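# Place the cheese cube in the tray undamaged

## Task

Get the cheese cube into the tray without crushing it, so that it stays there once the robot lets go.

## Robot and tools

ROBOT. Two arms, left_arm and right_arm, each a six-joint arm ending in a parallel two-finger gripper with a wrist camera. The arm names do not match image sides. Calibrated bases in the scene frame: left_arm at (+0.052, +0.265, +0.020) m, right_arm at (+0.019, -0.276, +0.020) m. Both are turned only slightly about the vertical and stand upright.

FRAMES. Scene frame: origin on the table surface midway between the arms' nominal bases, +x out over the table, +z up, left_arm on the +y side. Fixed cameras and the table use this frame. Each arm reports its hand pose, targets and wrist-camera pose in its own base frame, and its offsets run along its own base axes. The fingers point along the gripper's +z axis and separate along its y axis. end_effector_position (metres) is the spot between the finger pads, roughly 1 cm short of the tips. end_effector_quat_wxyz is the orientation. Printed values may be a few cm off, worse at long reach.

execute_actions(actions, cameras). actions is a list of actions; each action is a list of 1 to 15 rows. Each row applies for one control step of 1/30 s; if fewer than 15 rows are given, the last repeats until the action's 15 steps (0.5 s) are used. Every row holds 14 numbers in [-1, 1], one list covering both arms: left_arm dx, dy, dz, rx, ry, rz, opening, then right_arm's same seven. dx..rz are an offset, not a pose: measured from that arm's Hand target as it was when the action began, along its base axes. Every row of an action refers back to that same starting point, not to the row before. Scale: 1.0 = 0.6 m for dx, dy, dz, or 180 degrees for the rotation vector (rx, ry, rz), which turns the hand about its Hand target position. Because each new action starts from the current Hand target, sending the same offset twice moves twice. Six zeros for an arm re-commands its current Hand target, which also ends a push into something. opening is absolute: +1 fully open (0.094 m), -1 shut. To leave a gripper unchanged, resend its current command; 0 means half open. An empty actions list only returns state and images. cameras picks images: omitted, null or ["all"] for all, [] for none; an unknown name invalidates the call.

move(target, speed, blend, opening_speed, blocking, cameras). target is one 14-number row, same layout and scale as above, or a list of up to 15 such rows visited in order. Every row is an offset from the Hand targets at the move's start, never from the previous row. Paths are straight lines, all arms finishing together, lasting at least 0.5 s and cut off after 10 s. speed is m/s, 0.002 to 2.9 (default 0.25), one value or one per target; rotation is capped at twice that in rad/s. blend (metres) rounds corners at intermediate targets. opening_speed sets how fast openings change, per second on the -1..+1 scale, at least 0.2. An opening change in a later row is applied only after arrival there with everything at rest. blocking=false returns after about 0.5 s while the move continues. Moves do not avoid obstacles or the other arm, and the gripper lags and can overshoot, more so when fast or when the arm is almost straight. Do not route a path near an arm's own base; go around it. The result adds a move: line giving the ending (done, off_target, moving, held, fault) and any limits (limits=paced means the sent pose was clipped, limits=held means a check blocked steps). done means at rest within 10 mm and 2 degrees; neither done nor off_target tells you about contact.

wait(seconds 0 to 10) lets the scene run with commands held; a running move carries on. stop brakes a running move. zoom_image(camera, region=[x0, y0, x1, y1]) enlarges part of the newest image of cam_high, cam_low, cam_left_wrist or cam_right_wrist (896x504 each); the region is at most 504x504 pixels, origin top-left. read_manual gives licence texts only. finished_scene (scene 1) ends the scene for good.

RESULTS. Hand target is the last commanded pose after clipping; the next offsets count from it. Orientation commands are clipped each step to within 40 degrees of the measured one. The gripper often comes to rest a centimetre or so short; a new command, even all zeros, asks again, or send the remaining gap as an offset. Tool commands lists present gripper commands. grip_measured is the measured opening on the command scale; the last Joint positions entry is the opening in metres. Joint velocities reading within noise means the arm is still. Joint torques include gravity; joints 1 to 3 wrap at ±28 N m. grip_effort_nm is the gripper motor effort (negative closing), not pad force. MOTOR HOT appears at 75 °C; at 90 °C an OVER-TEMPERATURE FAULT folds that arm away for good; avoid long holds, stretched poses or pushing at unreachable targets.

GRASPING THE CHEESE. It is soft: close with a low opening_speed near 0.2 and stop at a command only slightly below the reading at first contact, since force climbs to the limit beyond that and squashes it. grip_measured tracks the command, so it will not show the touch itself. Release by commanding an opening well above grip_measured.

AVOID. Nothing may leave the table or be left off it. Avoid drops, releasing moving objects, fast impacts and hard presses. Never let the arms collide or let one gripper close on the other's fingers; the clearance check does not guard gripper-to-gripper contact. Objects may occasionally get a small outside nudge.

Each tool is called after "Emit:" as name([rows], argument=value, ...), one row to a line, values as JSON.

## Session

Emit:
execute_actions(actions=[])

Scene clock: 0.00 s.
left_arm: end_effector_position=(+0.2148, -0.1003, +0.1835) grip_measured=+1.000 grip_effort_nm=n/a end_effector_quat_wxyz=(+0.535, -0.012, +0.838, +0.103) | right_arm: end_effector_position=(+0.2645, +0.0567, +0.2197) grip_measured=+1.000 grip_effort_nm=n/a end_effector_quat_wxyz=(+0.646, +0.131, +0.750, -0.066)
Joint positions: left_arm=[-1.185 0.948 0.659 -0.895 -1.118 -0.969 0.094] | right_arm=[0.825 0.733 0.397 -0.003 1.075 0.371 0.094]
Joint velocities: within noise
Joint torques (N m): no reading
Heat: left arm: 37 °C; right arm: 38 °C.
Hand target: left_arm +0.2161, -0.0998, +0.1905; +0.544, -0.018, +0.833, +0.101 | right_arm +0.2643, +0.0555, +0.2248; +0.649, +0.136, +0.746, -0.065
Tool commands: left_gripper/opening=+1.0 right_gripper/opening=+1.0

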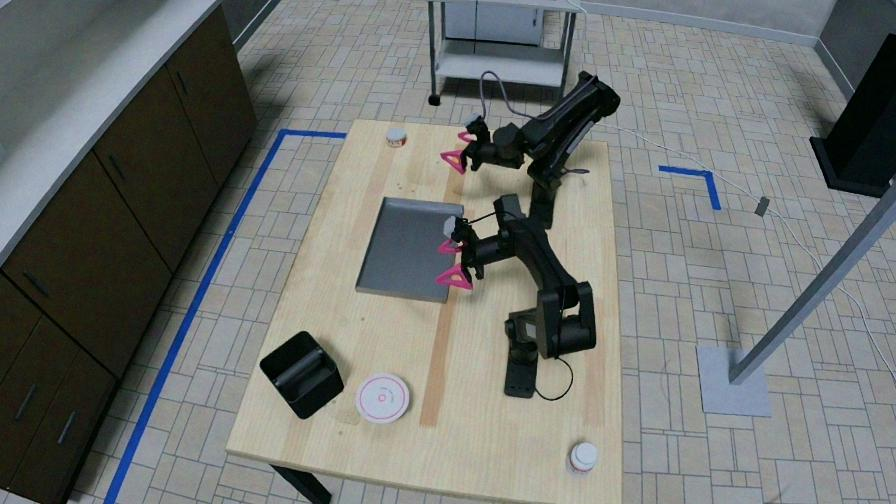

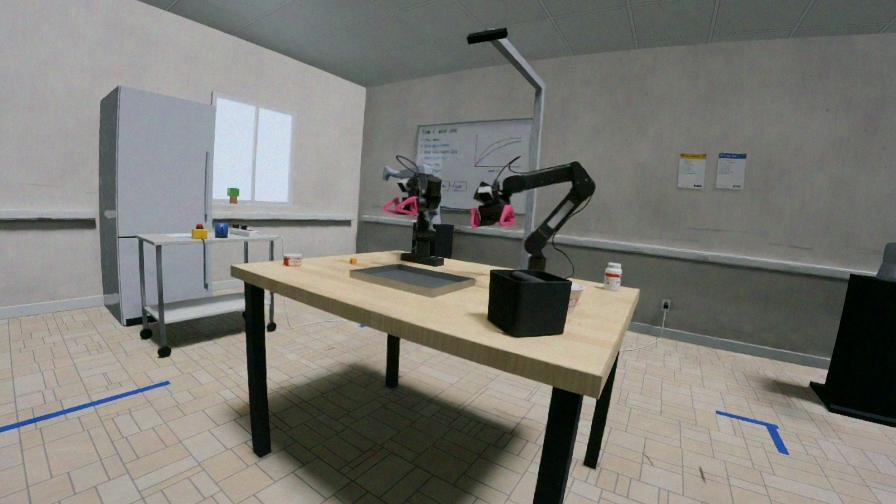

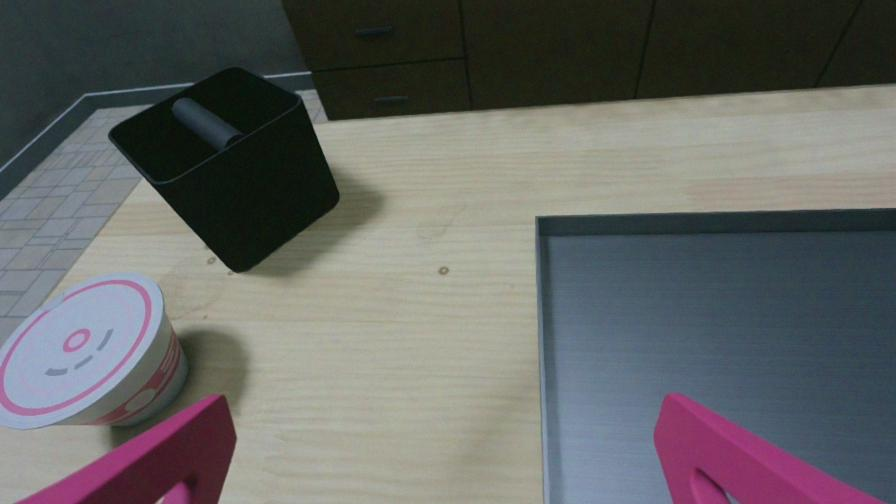

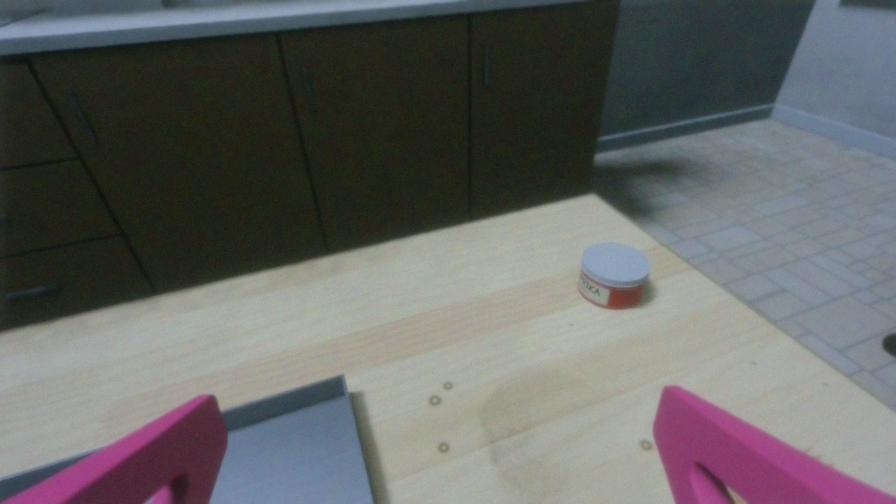

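Emit:
zoom_image(camera="cam_low", region=[260, 200, 500, 320])

Emit:
zoom_image(camera="cam_high", region=[340, 90, 640, 320])

Scaled by 2.100 from the camera's 896x504 image, which has a finer 1280x720 frame.

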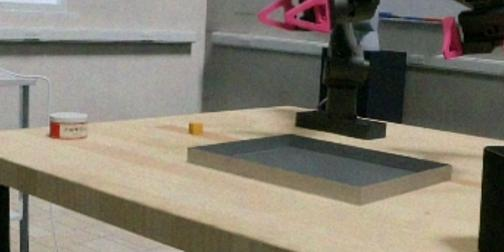

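Scaled by 1.680 from the camera's 896x504 image, which has a finer 1280x720 frame.

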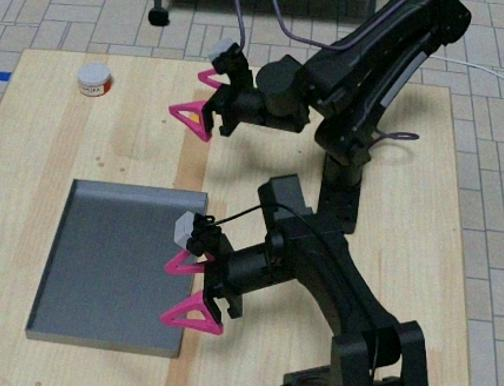

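Emit:
zoom_image(camera="cam_high", region=[420, 110, 540, 200])

Emit:
zoom_image(camera="cam_low", region=[330, 140, 490, 300])

Emit:
zoom_image(camera="cam_right_wrist", region=[600, 350, 896, 504])

Scaled by 4.200 from the camera's 896x504 image, which has a finer 1280x720 frame.

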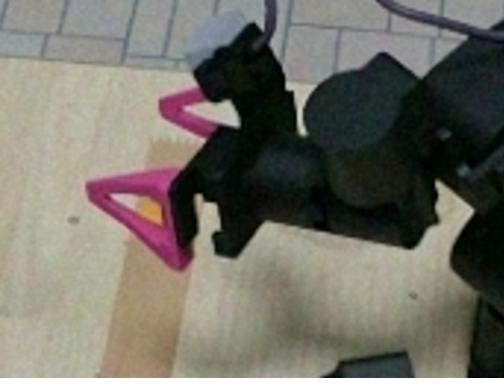

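Scaled by 3.150 from the camera's 896x504 image, which has a finer 1280x720 frame.

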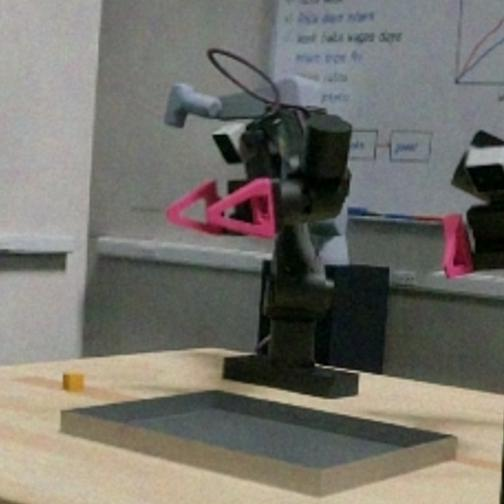

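Scaled by 1.703 from the camera's 896x504 image, which has a finer 1280x720 frame.

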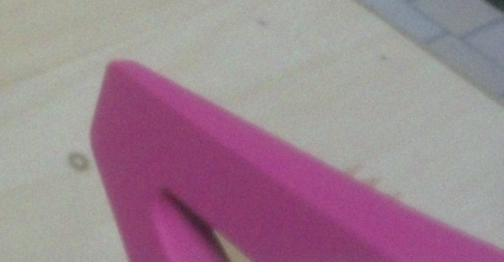

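Emit:
move(target=[0,0,0,0,0,0,1, 0.0428,-0.299,-0.03,0.1337,0.4318,-0.0105,1], speed=0.4)

Scene clock: 12.53 s.
left_arm: end_effector_position=(+0.2148, -0.1003, +0.1835) grip_measured=+1.000 grip_effort_nm=-0.007 end_effector_quat_wxyz=(+0.535, -0.012, +0.838, +0.103) | right_arm: end_effector_position=(+0.2871, -0.1233, +0.2029) grip_measured=+1.000 grip_effort_nm=-0.002 end_effector_quat_wxyz=(+0.035, +0.201, +0.979, -0.010)
Joint positions: left_arm=[-1.185 0.948 0.659 -0.895 -1.118 -0.969 0.094] | right_arm=[-0.406 1.694 1.735 -1.54 0.005 0 0.094]
Joint velocities: within noise
Joint torques (N m): left_arm=[-0.03 -1.28 6.56 0.66 -0.67 -0.03] | right_arm=[-0.16 -5.91 7.64 0.34 -0.05 -0.05]
Heat: left arm: 38 °C; right arm: 39 °C.
Hand target: left_arm +0.2161, -0.0998, +0.1905; +0.544, -0.018, +0.833, +0.101 | right_arm +0.2900, -0.1239, +0.2069; +0.000, +0.199, +0.980, +0.000
Off the commanded pose: left_arm 0.007 m, 1 deg | right_arm 0.005 m, 4 deg.
joint sent to its limit (right arm) — joint 4 (wrist pitch), lower limit. The joint targets are off in orientation, not in position.
move: off_target (right_arm)
camera_calibration:
cam_right_wrist: T_world_to_cam=[[-0.39852, -0.91695, 0.0196011, -0.00366037], [-0.849576, 0.377122, 0.368781, 0.253452], [-0.345546, 0.130314, -0.929309, 0.397991], [0, 0, 0, 1]] pos_world=[0.351392, -0.150802, 0.27646]

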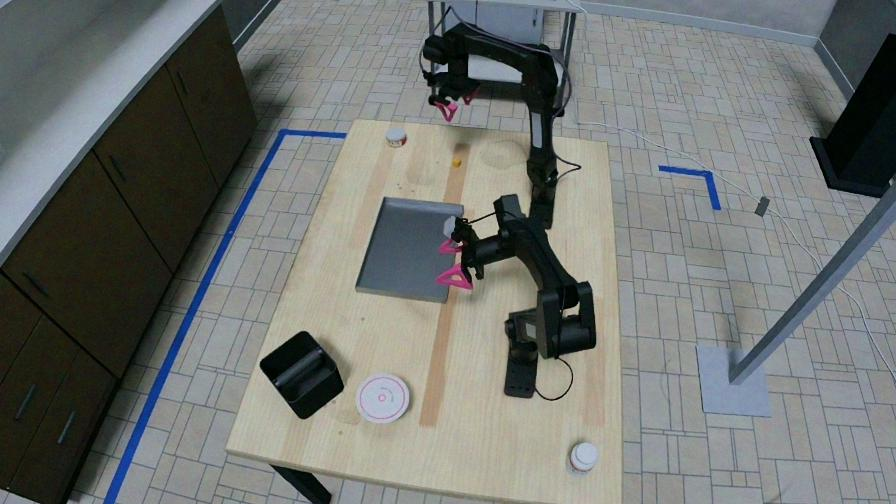

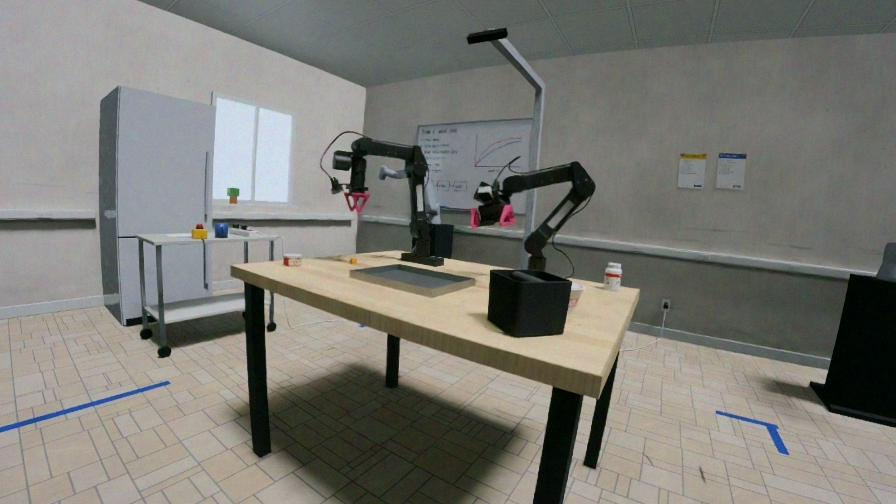

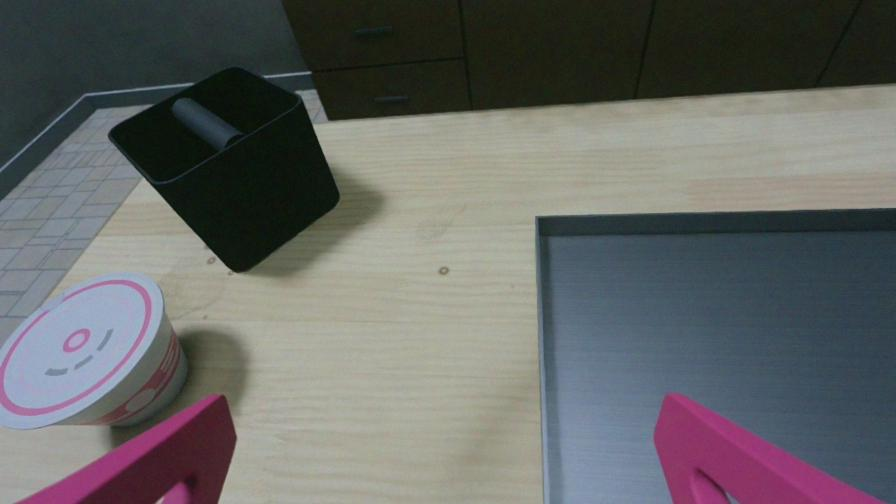

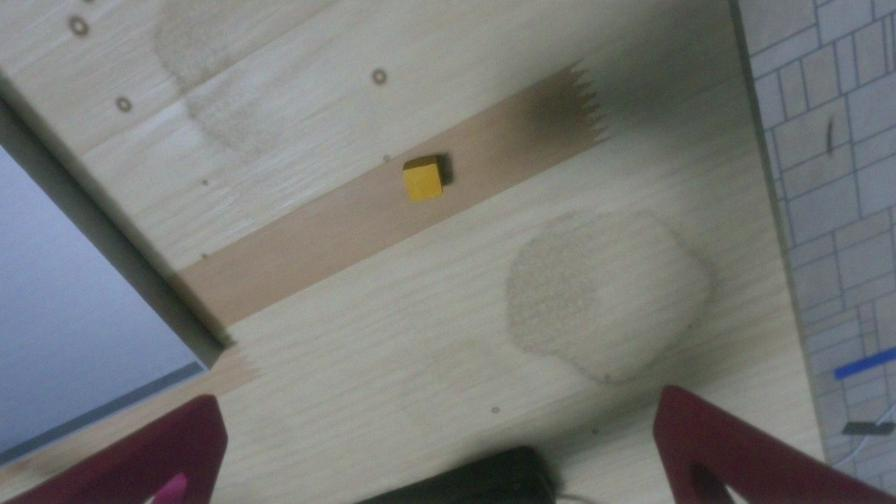

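Emit:
zoom_image(camera="cam_right_wrist", region=[370, 130, 490, 230])

Scaled by 4.200 from the camera's 896x504 image, which has a finer 1280x720 frame.

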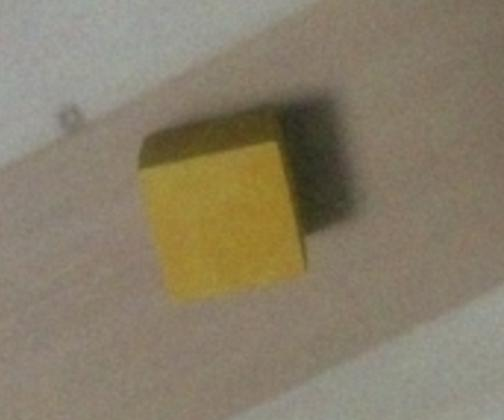

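Emit:
move(target=[0,0,0,0,0,0,1, 0.0133,0.0115,-0.2115,0,0,0.0583,1], speed=0.25, cameras=["cam_right_wrist"])

Scene clock: 24.30 s.
left_arm: end_effector_position=(+0.2148, -0.1003, +0.1835) grip_measured=+1.000 grip_effort_nm=-0.007 end_effector_quat_wxyz=(+0.535, -0.012, +0.838, +0.103) | right_arm: end_effector_position=(+0.2943, -0.1182, +0.0847) grip_measured=+1.000 grip_effort_nm=-0.007 end_effector_quat_wxyz=(-0.002, +0.114, +0.994, -0.002)
Joint positions: left_arm=[-1.185 0.948 0.659 -0.895 -1.118 -0.969 0.094] | right_arm=[-0.382 1.759 1.341 -1.154 0.005 -0.154 0.094]
Joint velocities: within noise
Joint torques (N m): left_arm=[-0.03 -1.25 6.57 0.65 -0.66 -0.02] | right_arm=[0.38 -6.56 4.82 0.51 -0.06 -0.05]
Heat: left arm: 38 °C; right arm: 38 °C.
Hand target: left_arm +0.2161, -0.0998, +0.1905; +0.544, -0.018, +0.833, +0.101 | right_arm +0.2979, -0.1170, +0.0800; +0.000, +0.109, +0.994, +0.000
Off the commanded pose: left_arm 0.007 m, 1 deg | right_arm 0.006 m, 1 deg.
move: done
camera_calibration:
cam_right_wrist: T_world_to_cam=[[-0.22905, -0.973218, 0.0195417, -0.0502943], [-0.87344, 0.214346, 0.437218, 0.283182], [-0.429697, 0.0830762, -0.899143, 0.306543], [0, 0, 0, 1]] pos_world=[0.367543, -0.135113, 0.152797]
Images, in order (width x height): cam_right_wrist 896x504.

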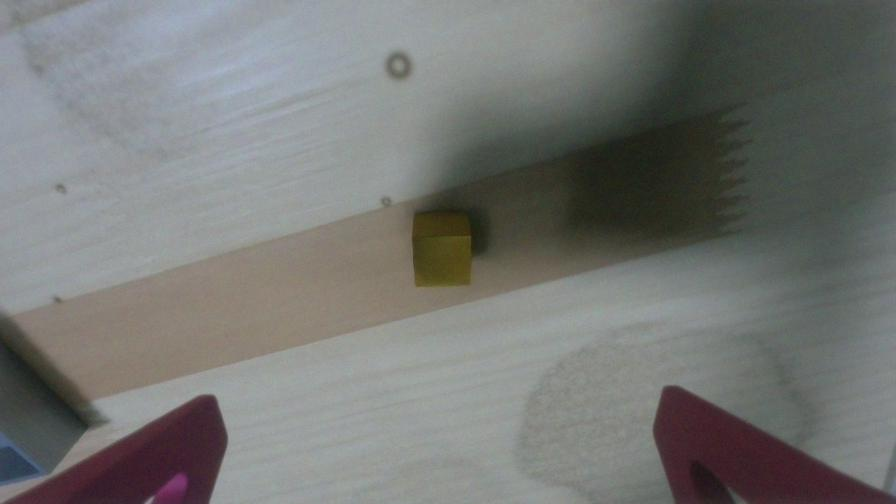

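Emit:
zoom_image(camera="cam_right_wrist", region=[380, 190, 510, 310])

Scaled by 3.877 from the camera's 896x504 image, which has a finer 1280x720 frame.

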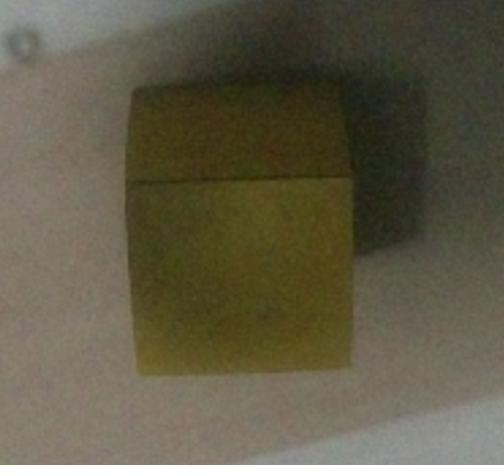

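Emit:
zoom_image(camera="cam_right_wrist", region=[150, 370, 300, 504])

Emit:
zoom_image(camera="cam_right_wrist", region=[600, 370, 750, 504])

Scaled by 3.360 from the camera's 896x504 image, which has a finer 1280x720 frame.

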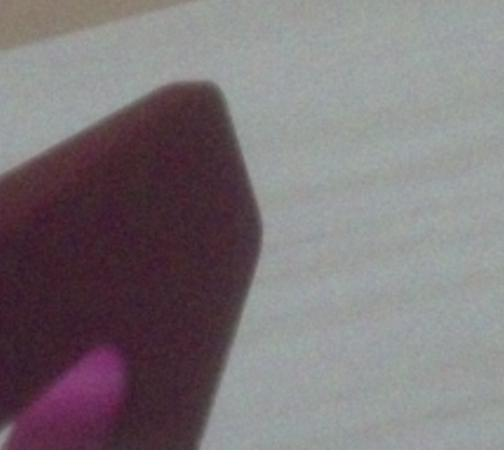

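Scaled by 3.360 from the camera's 896x504 image, which has a finer 1280x720 frame.

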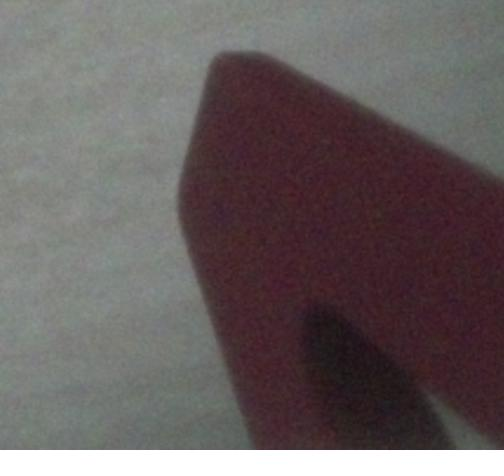

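Emit:
move(target=[0,0,0,0,0,0,1, 0.0068,-0.0025,-0.0667,0,0,0,1], speed=0.1, cameras=["cam_right_wrist", "cam_low"])

Emit:
zoom_image(camera="cam_right_wrist", region=[370, 270, 520, 420])

Emit:
zoom_image(camera="cam_low", region=[310, 210, 430, 280])

Scene clock: 39.10 s.
left_arm: end_effector_position=(+0.2148, -0.1003, +0.1835) grip_measured=+1.000 grip_effort_nm=-0.007 end_effector_quat_wxyz=(+0.535, -0.012, +0.838, +0.103) | right_arm: end_effector_position=(+0.3000, -0.1205, +0.0472) grip_measured=+1.000 grip_effort_nm=-0.007 end_effector_quat_wxyz=(+0.003, +0.113, +0.994, -0.004)
Joint positions: left_arm=[-1.185 0.948 0.659 -0.895 -1.118 -0.969 0.094] | right_arm=[-0.382 1.81 1.249 -1.003 0.005 -0.155 0.094]
Joint velocities: within noise
Joint torques (N m): left_arm=[-0.02 -1.28 6.57 0.65 -0.67 -0.02] | right_arm=[0.4 -6.48 4.48 0.5 -0.06 -0.05]
Heat: left arm: 38 °C; right arm: 37 °C.
Hand target: left_arm +0.2161, -0.0998, +0.1905; +0.544, -0.018, +0.833, +0.101 | right_arm +0.3020, -0.1184, +0.0400; +0.000, +0.109, +0.994, +0.000
Off the commanded pose: left_arm 0.007 m, 1 deg | right_arm 0.008 m, 1 deg.
move: done
camera_calibration:
cam_right_wrist: T_world_to_cam=[[-0.228384, -0.973349, 0.0208165, -0.0508095], [-0.877004, 0.214968, 0.429713, 0.306634], [-0.422735, 0.0798833, -0.902726, 0.273198], [0, 0, 0, 1]] pos_world=[0.372806, -0.137196, 0.115916]
Images, in order (width x height): cam_low 896x504, cam_right_wrist 896x504.

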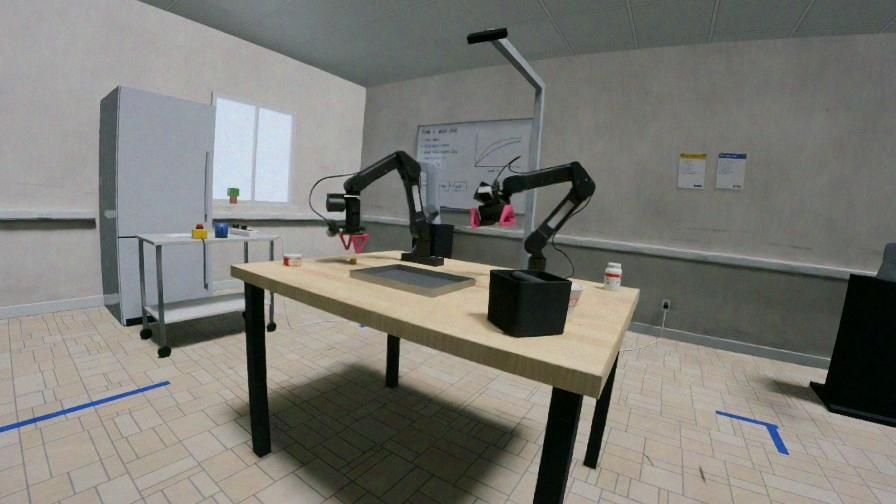

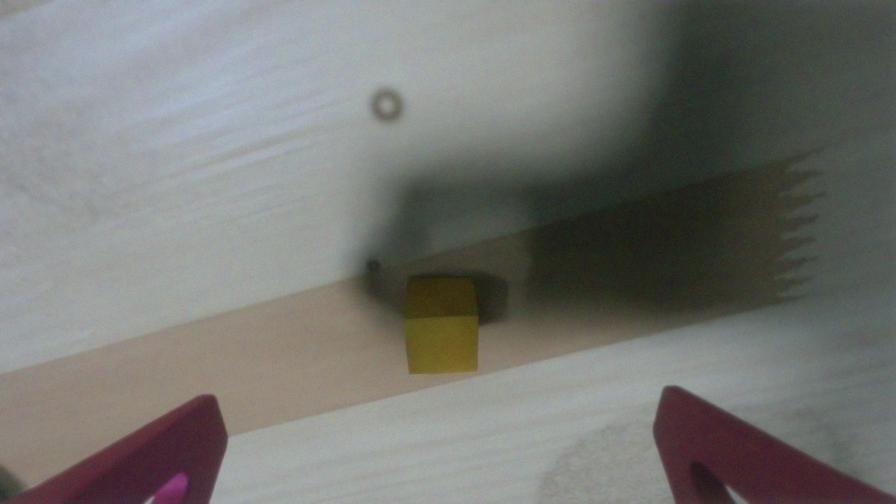

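Scaled by 3.360 from the camera's 896x504 image, which has a finer 1280x720 frame.

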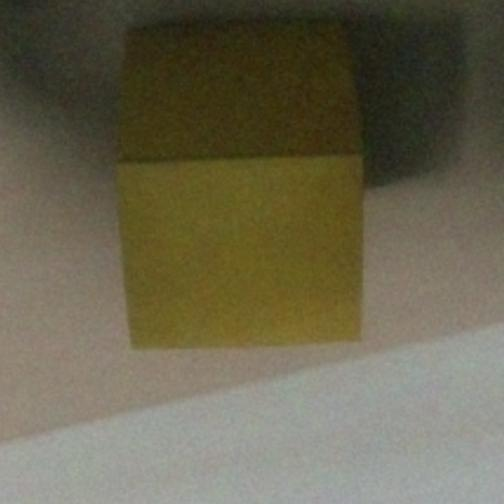

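Scaled by 4.200 from the camera's 896x504 image, which has a finer 1280x720 frame.

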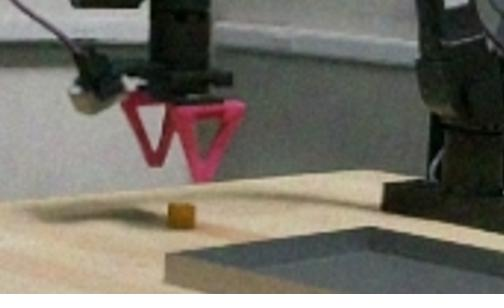

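Emit:
move(target=[0,0,0,0,0,0,1, -0.0058,0.0007,-0.0333,0,0,0,1], speed=0.08, cameras=["cam_right_wrist", "cam_low"])

Emit:
zoom_image(camera="cam_right_wrist", region=[360, 290, 530, 460])

Emit:
zoom_image(camera="cam_low", region=[310, 220, 400, 280])

Scene clock: 47.33 s.
left_arm: end_effector_position=(+0.2148, -0.1003, +0.1835) grip_measured=+1.000 grip_effort_nm=-0.012 end_effector_quat_wxyz=(+0.535, -0.012, +0.838, +0.103) | right_arm: end_effector_position=(+0.2979, -0.1197, +0.0279) grip_measured=+1.000 grip_effort_nm=-0.012 end_effector_quat_wxyz=(+0.004, +0.112, +0.994, -0.004)
Joint positions: left_arm=[-1.185 0.948 0.659 -0.895 -1.118 -0.969 0.094] | right_arm=[-0.382 1.825 1.186 -0.923 0.005 -0.157 0.094]
Joint velocities: within noise
Joint torques (N m): left_arm=[-0.02 -1.29 6.57 0.66 -0.67 -0.02] | right_arm=[0.24 -6.26 4.19 0.58 -0.04 -0.06]
Heat: left arm: 38 °C; right arm: 37 °C.
Hand target: left_arm +0.2161, -0.0998, +0.1905; +0.544, -0.018, +0.833, +0.101 | right_arm +0.2985, -0.1180, +0.0200; +0.000, +0.109, +0.994, +0.000
Off the commanded pose: left_arm 0.007 m, 1 deg | right_arm 0.008 m, 1 deg.
move: done
camera_calibration:
cam_right_wrist: T_world_to_cam=[[-0.226679, -0.973737, 0.0212989, -0.0505934], [-0.878602, 0.213872, 0.426987, 0.313236], [-0.420328, 0.0780757, -0.904007, 0.253972], [0, 0, 0, 1]] pos_world=[0.370492, -0.136086, 0.0969225]
Images, in order (width x height): cam_low 896x504, cam_right_wrist 896x504.

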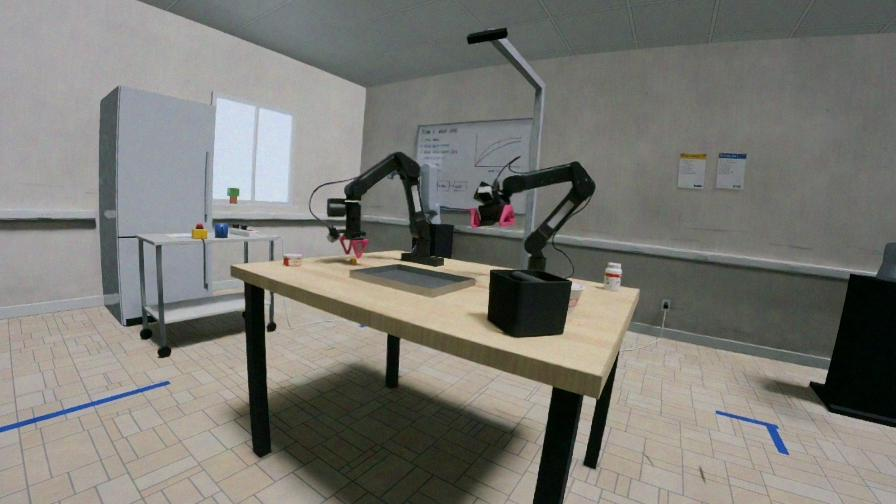

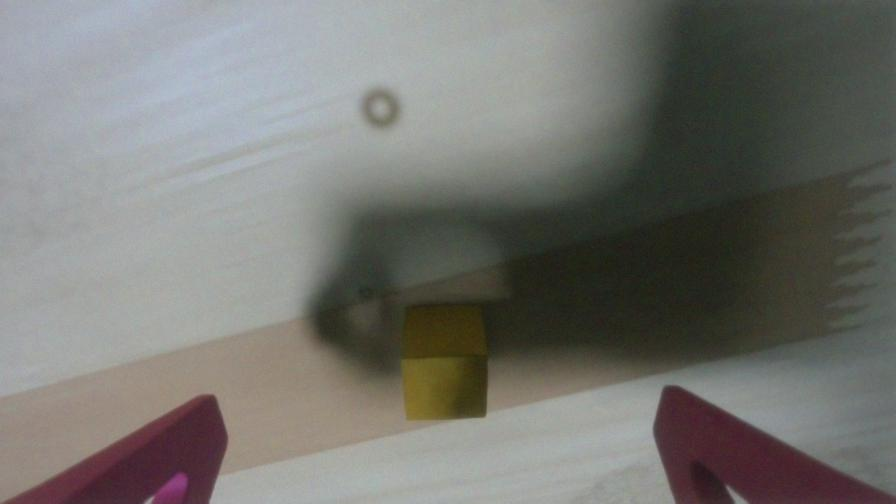

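Scaled by 2.965 from the camera's 896x504 image, which has a finer 1280x720 frame.

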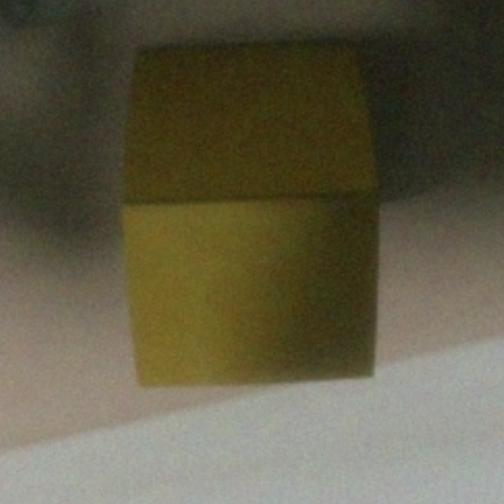

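Scaled by 5.600 from the camera's 896x504 image, which has a finer 1280x720 frame.

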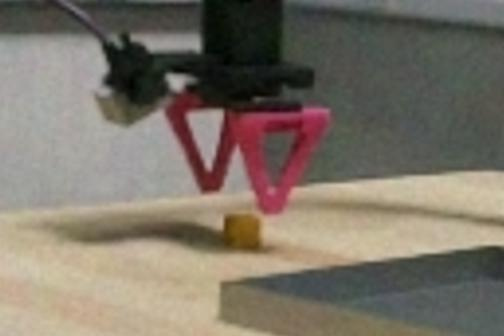

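Emit:
move(target=[0,0,0,0,0,0,1, -0.0003,-0.0017,-0.035,0,0,0,1], speed=0.05, cameras=["cam_right_wrist", "cam_low"])

Emit:
zoom_image(camera="cam_right_wrist", region=[340, 340, 550, 504])

Emit:
zoom_image(camera="cam_low", region=[310, 220, 400, 280])

Scene clock: 52.90 s.
left_arm: end_effector_position=(+0.2148, -0.1003, +0.1835) grip_measured=+1.000 grip_effort_nm=-0.012 end_effector_quat_wxyz=(+0.535, -0.012, +0.838, +0.103) | right_arm: end_effector_position=(+0.2988, -0.1200, +0.0070) grip_measured=+1.000 grip_effort_nm=-0.002 end_effector_quat_wxyz=(+0.004, +0.111, +0.994, -0.004)
Joint positions: left_arm=[-1.185 0.948 0.659 -0.895 -1.118 -0.969 0.094] | right_arm=[-0.382 1.861 1.143 -0.842 0.005 -0.16 0.094]
Joint velocities: within noise
Joint torques (N m): left_arm=[-0.03 -1.28 6.58 0.65 -0.66 -0.02] | right_arm=[-0.09 -6.37 4.05 0.55 -0.06 -0.05]
Heat: left arm: 38 °C; right arm: 37 °C.
Hand target: left_arm +0.2161, -0.0998, +0.1905; +0.544, -0.018, +0.833, +0.101 | right_arm +0.2984, -0.1191, -0.0011; +0.000, +0.109, +0.994, +0.000
Off the commanded pose: left_arm 0.007 m, 1 deg | right_arm 0.008 m, 1 deg.
move: done
camera_calibration:
cam_right_wrist: T_world_to_cam=[[-0.223654, -0.974432, 0.0214643, -0.0512644], [-0.879563, 0.21127, 0.426304, 0.32302], [-0.419939, 0.0764653, -0.904325, 0.235124], [0, 0, 0, 1]] pos_world=[0.371389, -0.136177, 0.0760241]
Images, in order (width x height): cam_low 896x504, cam_right_wrist 896x504.

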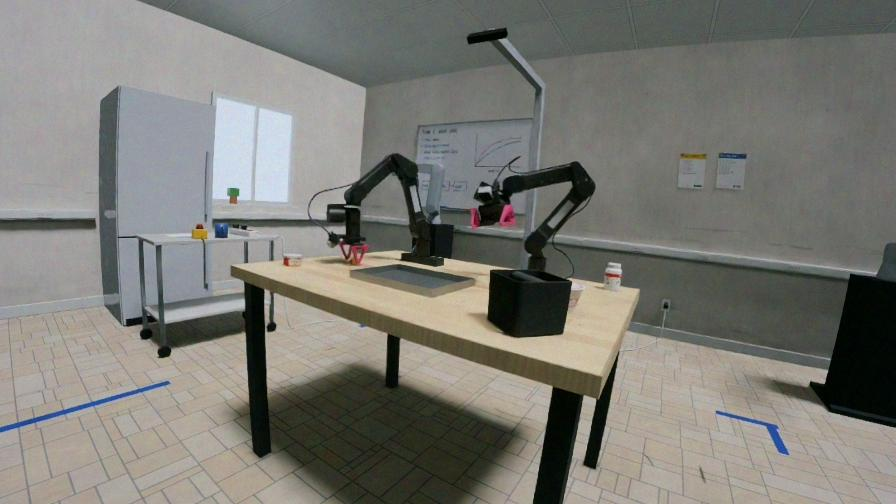

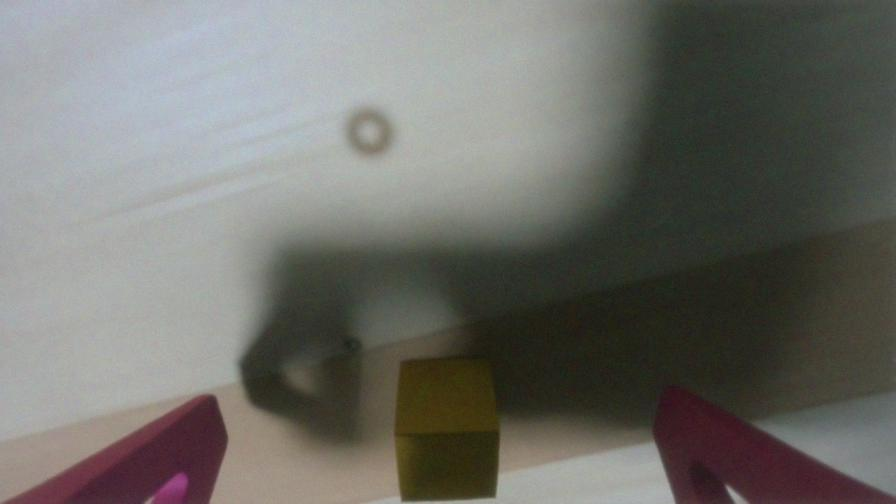

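Scaled by 2.400 from the camera's 896x504 image, which has a finer 1280x720 frame.

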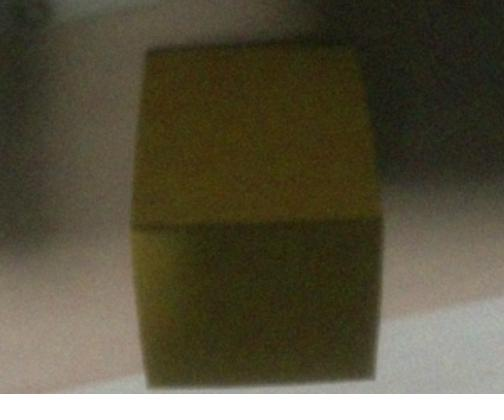

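Scaled by 5.600 from the camera's 896x504 image, which has a finer 1280x720 frame.

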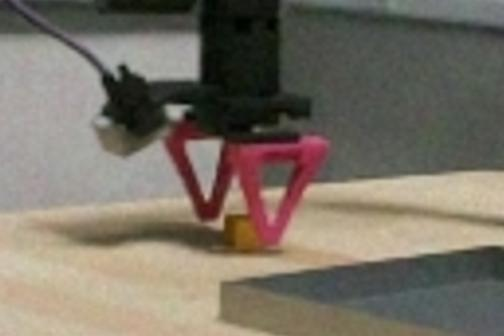

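Emit:
move(target=[0,0,0,0,0,0,1, -0.0067,-0.0035,-0.0133,0,0,0,1], speed=0.03, cameras=["cam_right_wrist", "cam_low"])

Emit:
zoom_image(camera="cam_right_wrist", region=[340, 340, 550, 504])

Emit:
zoom_image(camera="cam_low", region=[310, 220, 400, 280])

Scene clock: 58.50 s.
left_arm: end_effector_position=(+0.2148, -0.1003, +0.1835) grip_measured=+1.000 grip_effort_nm=-0.007 end_effector_quat_wxyz=(+0.535, -0.012, +0.838, +0.103) | right_arm: end_effector_position=(+0.2962, -0.1212, +0.0008) grip_measured=+1.000 grip_effort_nm=-0.002 end_effector_quat_wxyz=(+0.007, +0.109, +0.994, -0.005)
Joint positions: left_arm=[-1.185 0.948 0.659 -0.895 -1.118 -0.969 0.094] | right_arm=[-0.389 1.861 1.115 -0.808 0.005 -0.17 0.094]
Joint velocities: within noise
Joint torques (N m): left_arm=[-0.03 -1.26 6.57 0.65 -0.67 -0.02] | right_arm=[-0.39 -5.86 3.82 0.59 -0.04 -0.06]
Heat: left arm: 38 °C; right arm: 37 °C.
Hand target: left_arm +0.2161, -0.0998, +0.1905; +0.544, -0.018, +0.833, +0.101 | right_arm +0.2942, -0.1211, -0.0091; +0.000, +0.109, +0.994, +0.000
Off the commanded pose: left_arm 0.007 m, 1 deg | right_arm 0.010 m, 1 deg.
move: done
camera_calibration:
cam_right_wrist: T_world_to_cam=[[-0.219645, -0.97532, 0.0225161, -0.0542262], [-0.882648, 0.208501, 0.42126, 0.324192], [-0.415558, 0.0726539, -0.906661, 0.226749], [0, 0, 0, 1]] pos_world=[0.368464, -0.136956, 0.0702361]
Images, in order (width x height): cam_low 896x504, cam_right_wrist 896x504.

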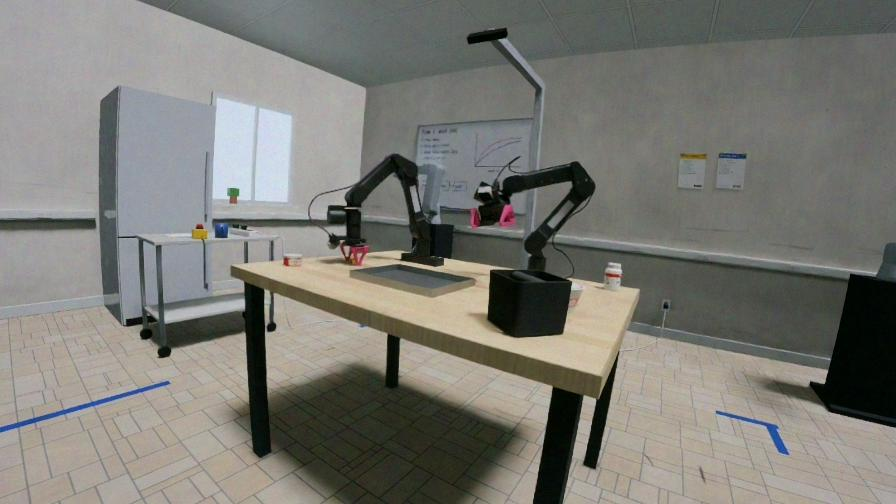

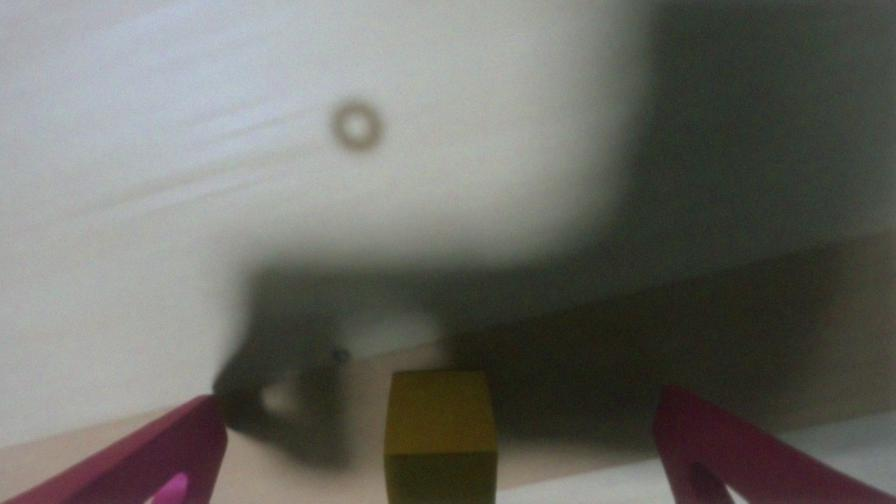

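Scaled by 2.400 from the camera's 896x504 image, which has a finer 1280x720 frame.

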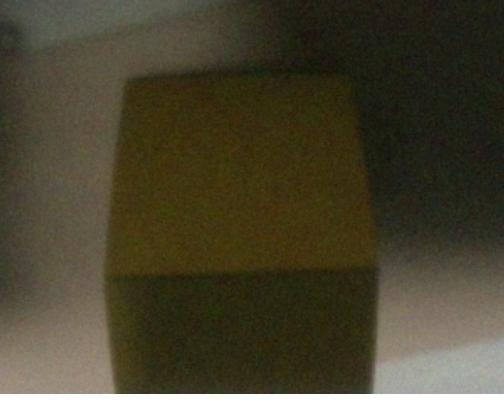

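Scaled by 5.600 from the camera's 896x504 image, which has a finer 1280x720 frame.

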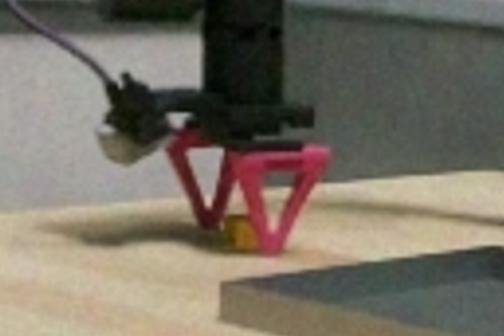

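Emit:
move(target=[0,0,0,0,0,0,1, 0,0,0,0,0,0,-0.45], speed=0.05, opening_speed=0.6, cameras=["cam_right_wrist"])

Emit:
zoom_image(camera="cam_right_wrist", region=[340, 340, 550, 504])

Scene clock: 62.97 s.
left_arm: end_effector_position=(+0.2148, -0.1003, +0.1835) grip_measured=+1.000 grip_effort_nm=-0.002 end_effector_quat_wxyz=(+0.535, -0.012, +0.838, +0.103) | right_arm: end_effector_position=(+0.2964, -0.1213, +0.0008) grip_measured=-0.447 grip_effort_nm=-0.173 end_effector_quat_wxyz=(+0.007, +0.108, +0.994, -0.005)
Joint positions: left_arm=[-1.185 0.948 0.659 -0.895 -1.118 -0.969 0.094] | right_arm=[-0.389 1.861 1.115 -0.807 0.005 -0.172 0.026]
Joint velocities: within noise
Joint torques (N m): left_arm=[-0.02 -1.26 6.58 0.65 -0.67 -0.03] | right_arm=[-0.39 -5.83 3.85 0.56 -0.06 -0.05]
Heat: left arm: 38 °C; right arm: 36 °C.
Hand target: left_arm +0.2161, -0.0998, +0.1905; +0.544, -0.018, +0.833, +0.101 | right_arm +0.2942, -0.1211, -0.0091; +0.000, +0.109, +0.994, +0.000
Off the commanded pose: left_arm 0.007 m, 1 deg | right_arm 0.010 m, 1 deg.
move: done
camera_calibration:
cam_right_wrist: T_world_to_cam=[[-0.218619, -0.975547, 0.0226571, -0.0545986], [-0.88314, 0.20768, 0.420633, 0.324477], [-0.415053, 0.071949, -0.906948, 0.226569], [0, 0, 0, 1]] pos_world=[0.36866, -0.136952, 0.0702376]
Images, in order (width x height): cam_right_wrist 896x504.

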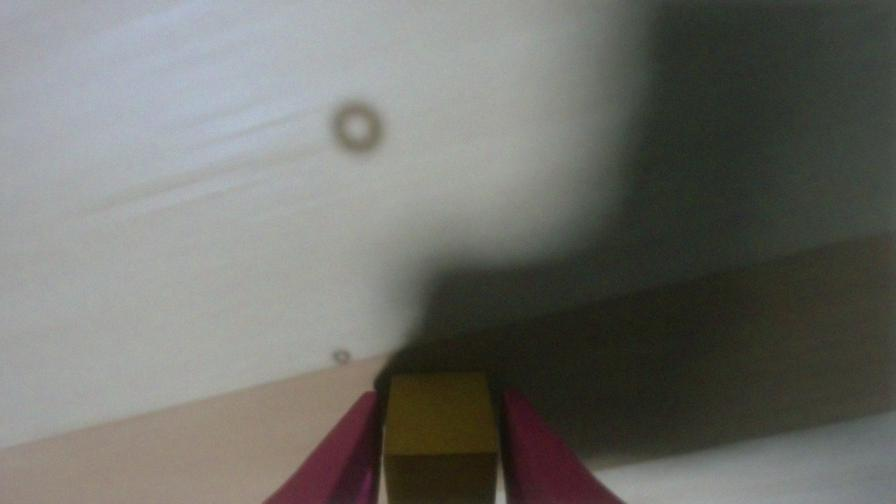

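Scaled by 2.400 from the camera's 896x504 image, which has a finer 1280x720 frame.

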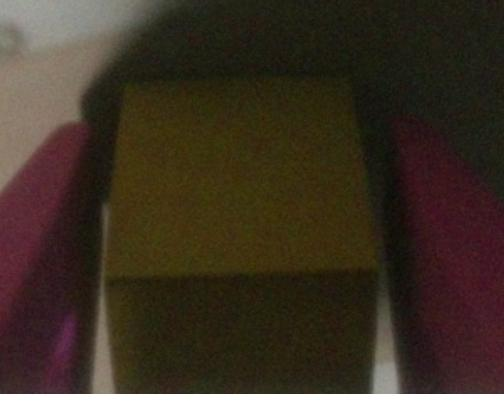

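Emit:
move(target=[0,0,0,0,0,0,1, 0,0,0,0,0,0,-0.5], speed=0.05, opening_speed=0.2, cameras=["cam_right_wrist"])

Emit:
zoom_image(camera="cam_right_wrist", region=[370, 360, 520, 504])

Scene clock: 65.03 s.
left_arm: end_effector_position=(+0.2148, -0.1003, +0.1835) grip_measured=+1.000 grip_effort_nm=-0.007 end_effector_quat_wxyz=(+0.535, -0.012, +0.838, +0.103) | right_arm: end_effector_position=(+0.2964, -0.1213, +0.0008) grip_measured=-0.497 grip_effort_nm=-0.149 end_effector_quat_wxyz=(+0.007, +0.108, +0.994, -0.005)
Joint positions: left_arm=[-1.185 0.948 0.659 -0.895 -1.118 -0.969 0.094] | right_arm=[-0.389 1.861 1.115 -0.807 0.005 -0.172 0.024]
Joint velocities: within noise
Joint torques (N m): left_arm=[-0.02 -1.26 6.58 0.66 -0.67 -0.02] | right_arm=[-0.39 -5.89 3.82 0.56 -0.04 -0.06]
Heat: left arm: 38 °C; right arm: 36 °C.
Hand target: left_arm +0.2161, -0.0998, +0.1905; +0.544, -0.018, +0.833, +0.101 | right_arm +0.2942, -0.1211, -0.0091; +0.000, +0.109, +0.994, +0.000
Off the commanded pose: left_arm 0.007 m, 1 deg | right_arm 0.010 m, 1 deg.
move: done
camera_calibration:
cam_right_wrist: T_world_to_cam=[[-0.218619, -0.975547, 0.0226571, -0.0545986], [-0.88314, 0.20768, 0.420633, 0.324477], [-0.415053, 0.071949, -0.906948, 0.226569], [0, 0, 0, 1]] pos_world=[0.36866, -0.136952, 0.0702376]
Images, in order (width x height): cam_right_wrist 896x504.

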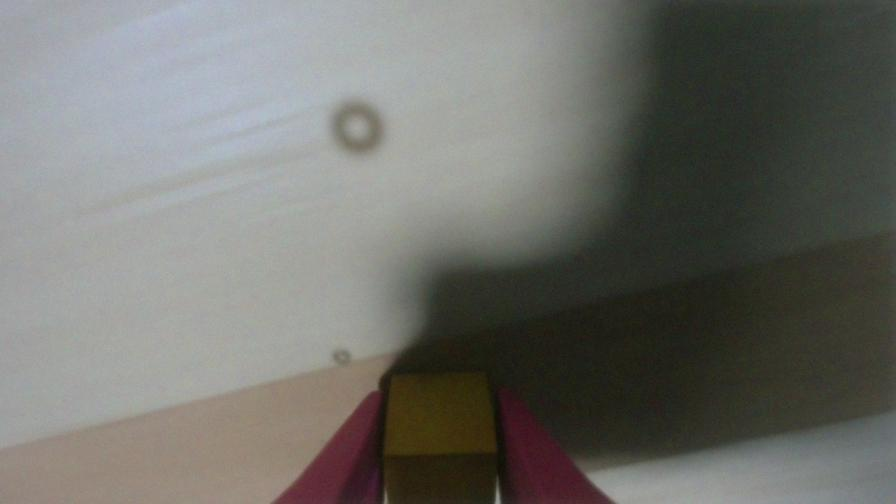

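Scaled by 3.360 from the camera's 896x504 image, which has a finer 1280x720 frame.

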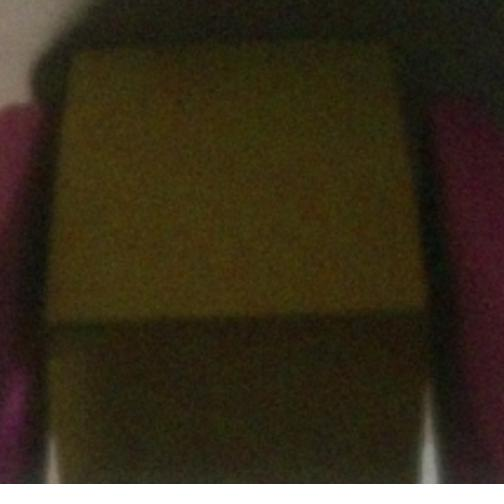

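Emit:
move(target=[0,0,0,0,0,0,1, 0,0,0,0,0,0,-0.53], speed=0.05, opening_speed=0.2, cameras=["cam_right_wrist"])

Emit:
zoom_image(camera="cam_right_wrist", region=[370, 360, 520, 504])

Scene clock: 67.07 s.
left_arm: end_effector_position=(+0.2148, -0.1003, +0.1835) grip_measured=+1.000 grip_effort_nm=-0.007 end_effector_quat_wxyz=(+0.535, -0.012, +0.838, +0.103) | right_arm: end_effector_position=(+0.2964, -0.1213, +0.0008) grip_measured=-0.527 grip_effort_nm=-0.159 end_effector_quat_wxyz=(+0.007, +0.108, +0.994, -0.005)
Joint positions: left_arm=[-1.185 0.948 0.659 -0.895 -1.118 -0.969 0.094] | right_arm=[-0.389 1.861 1.115 -0.807 0.005 -0.172 0.022]
Joint velocities: within noise
Joint torques (N m): left_arm=[-0.02 -1.24 6.58 0.65 -0.67 -0.02] | right_arm=[-0.4 -5.9 3.82 0.58 -0.05 -0.05]
Heat: left arm: 38 °C; right arm: 36 °C.
Hand target: left_arm +0.2161, -0.0998, +0.1905; +0.544, -0.018, +0.833, +0.101 | right_arm +0.2942, -0.1211, -0.0091; +0.000, +0.109, +0.994, +0.000
Off the commanded pose: left_arm 0.007 m, 1 deg | right_arm 0.010 m, 1 deg.
move: done
camera_calibration:
cam_right_wrist: T_world_to_cam=[[-0.218619, -0.975547, 0.0226571, -0.0545986], [-0.88314, 0.20768, 0.420633, 0.324477], [-0.415053, 0.071949, -0.906948, 0.226569], [0, 0, 0, 1]] pos_world=[0.36866, -0.136952, 0.0702376]
Images, in order (width x height): cam_right_wrist 896x504.

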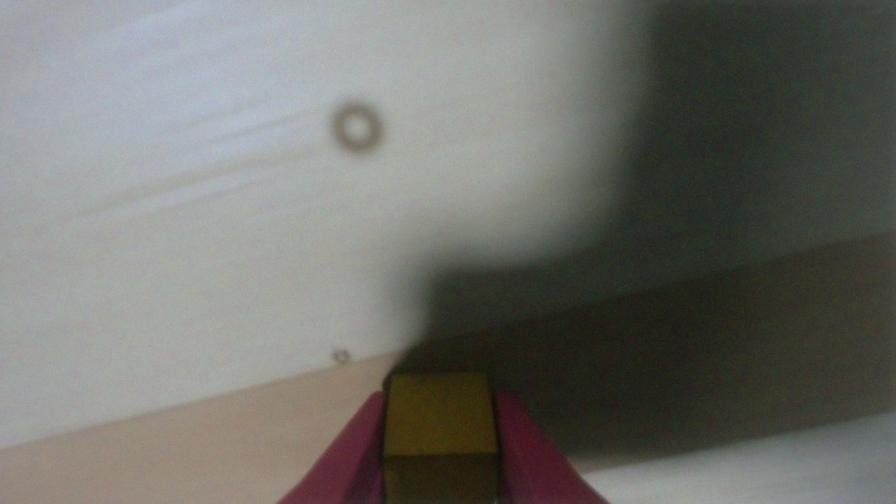

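Scaled by 3.360 from the camera's 896x504 image, which has a finer 1280x720 frame.

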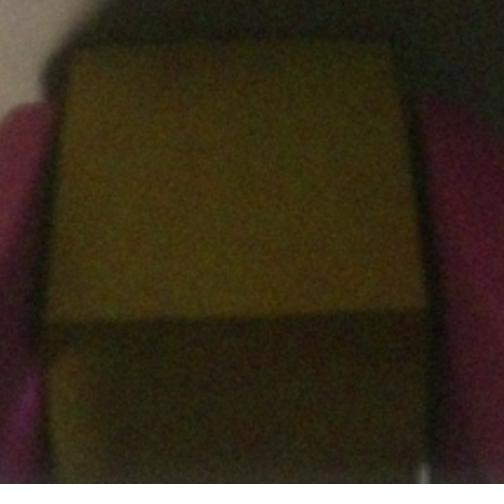

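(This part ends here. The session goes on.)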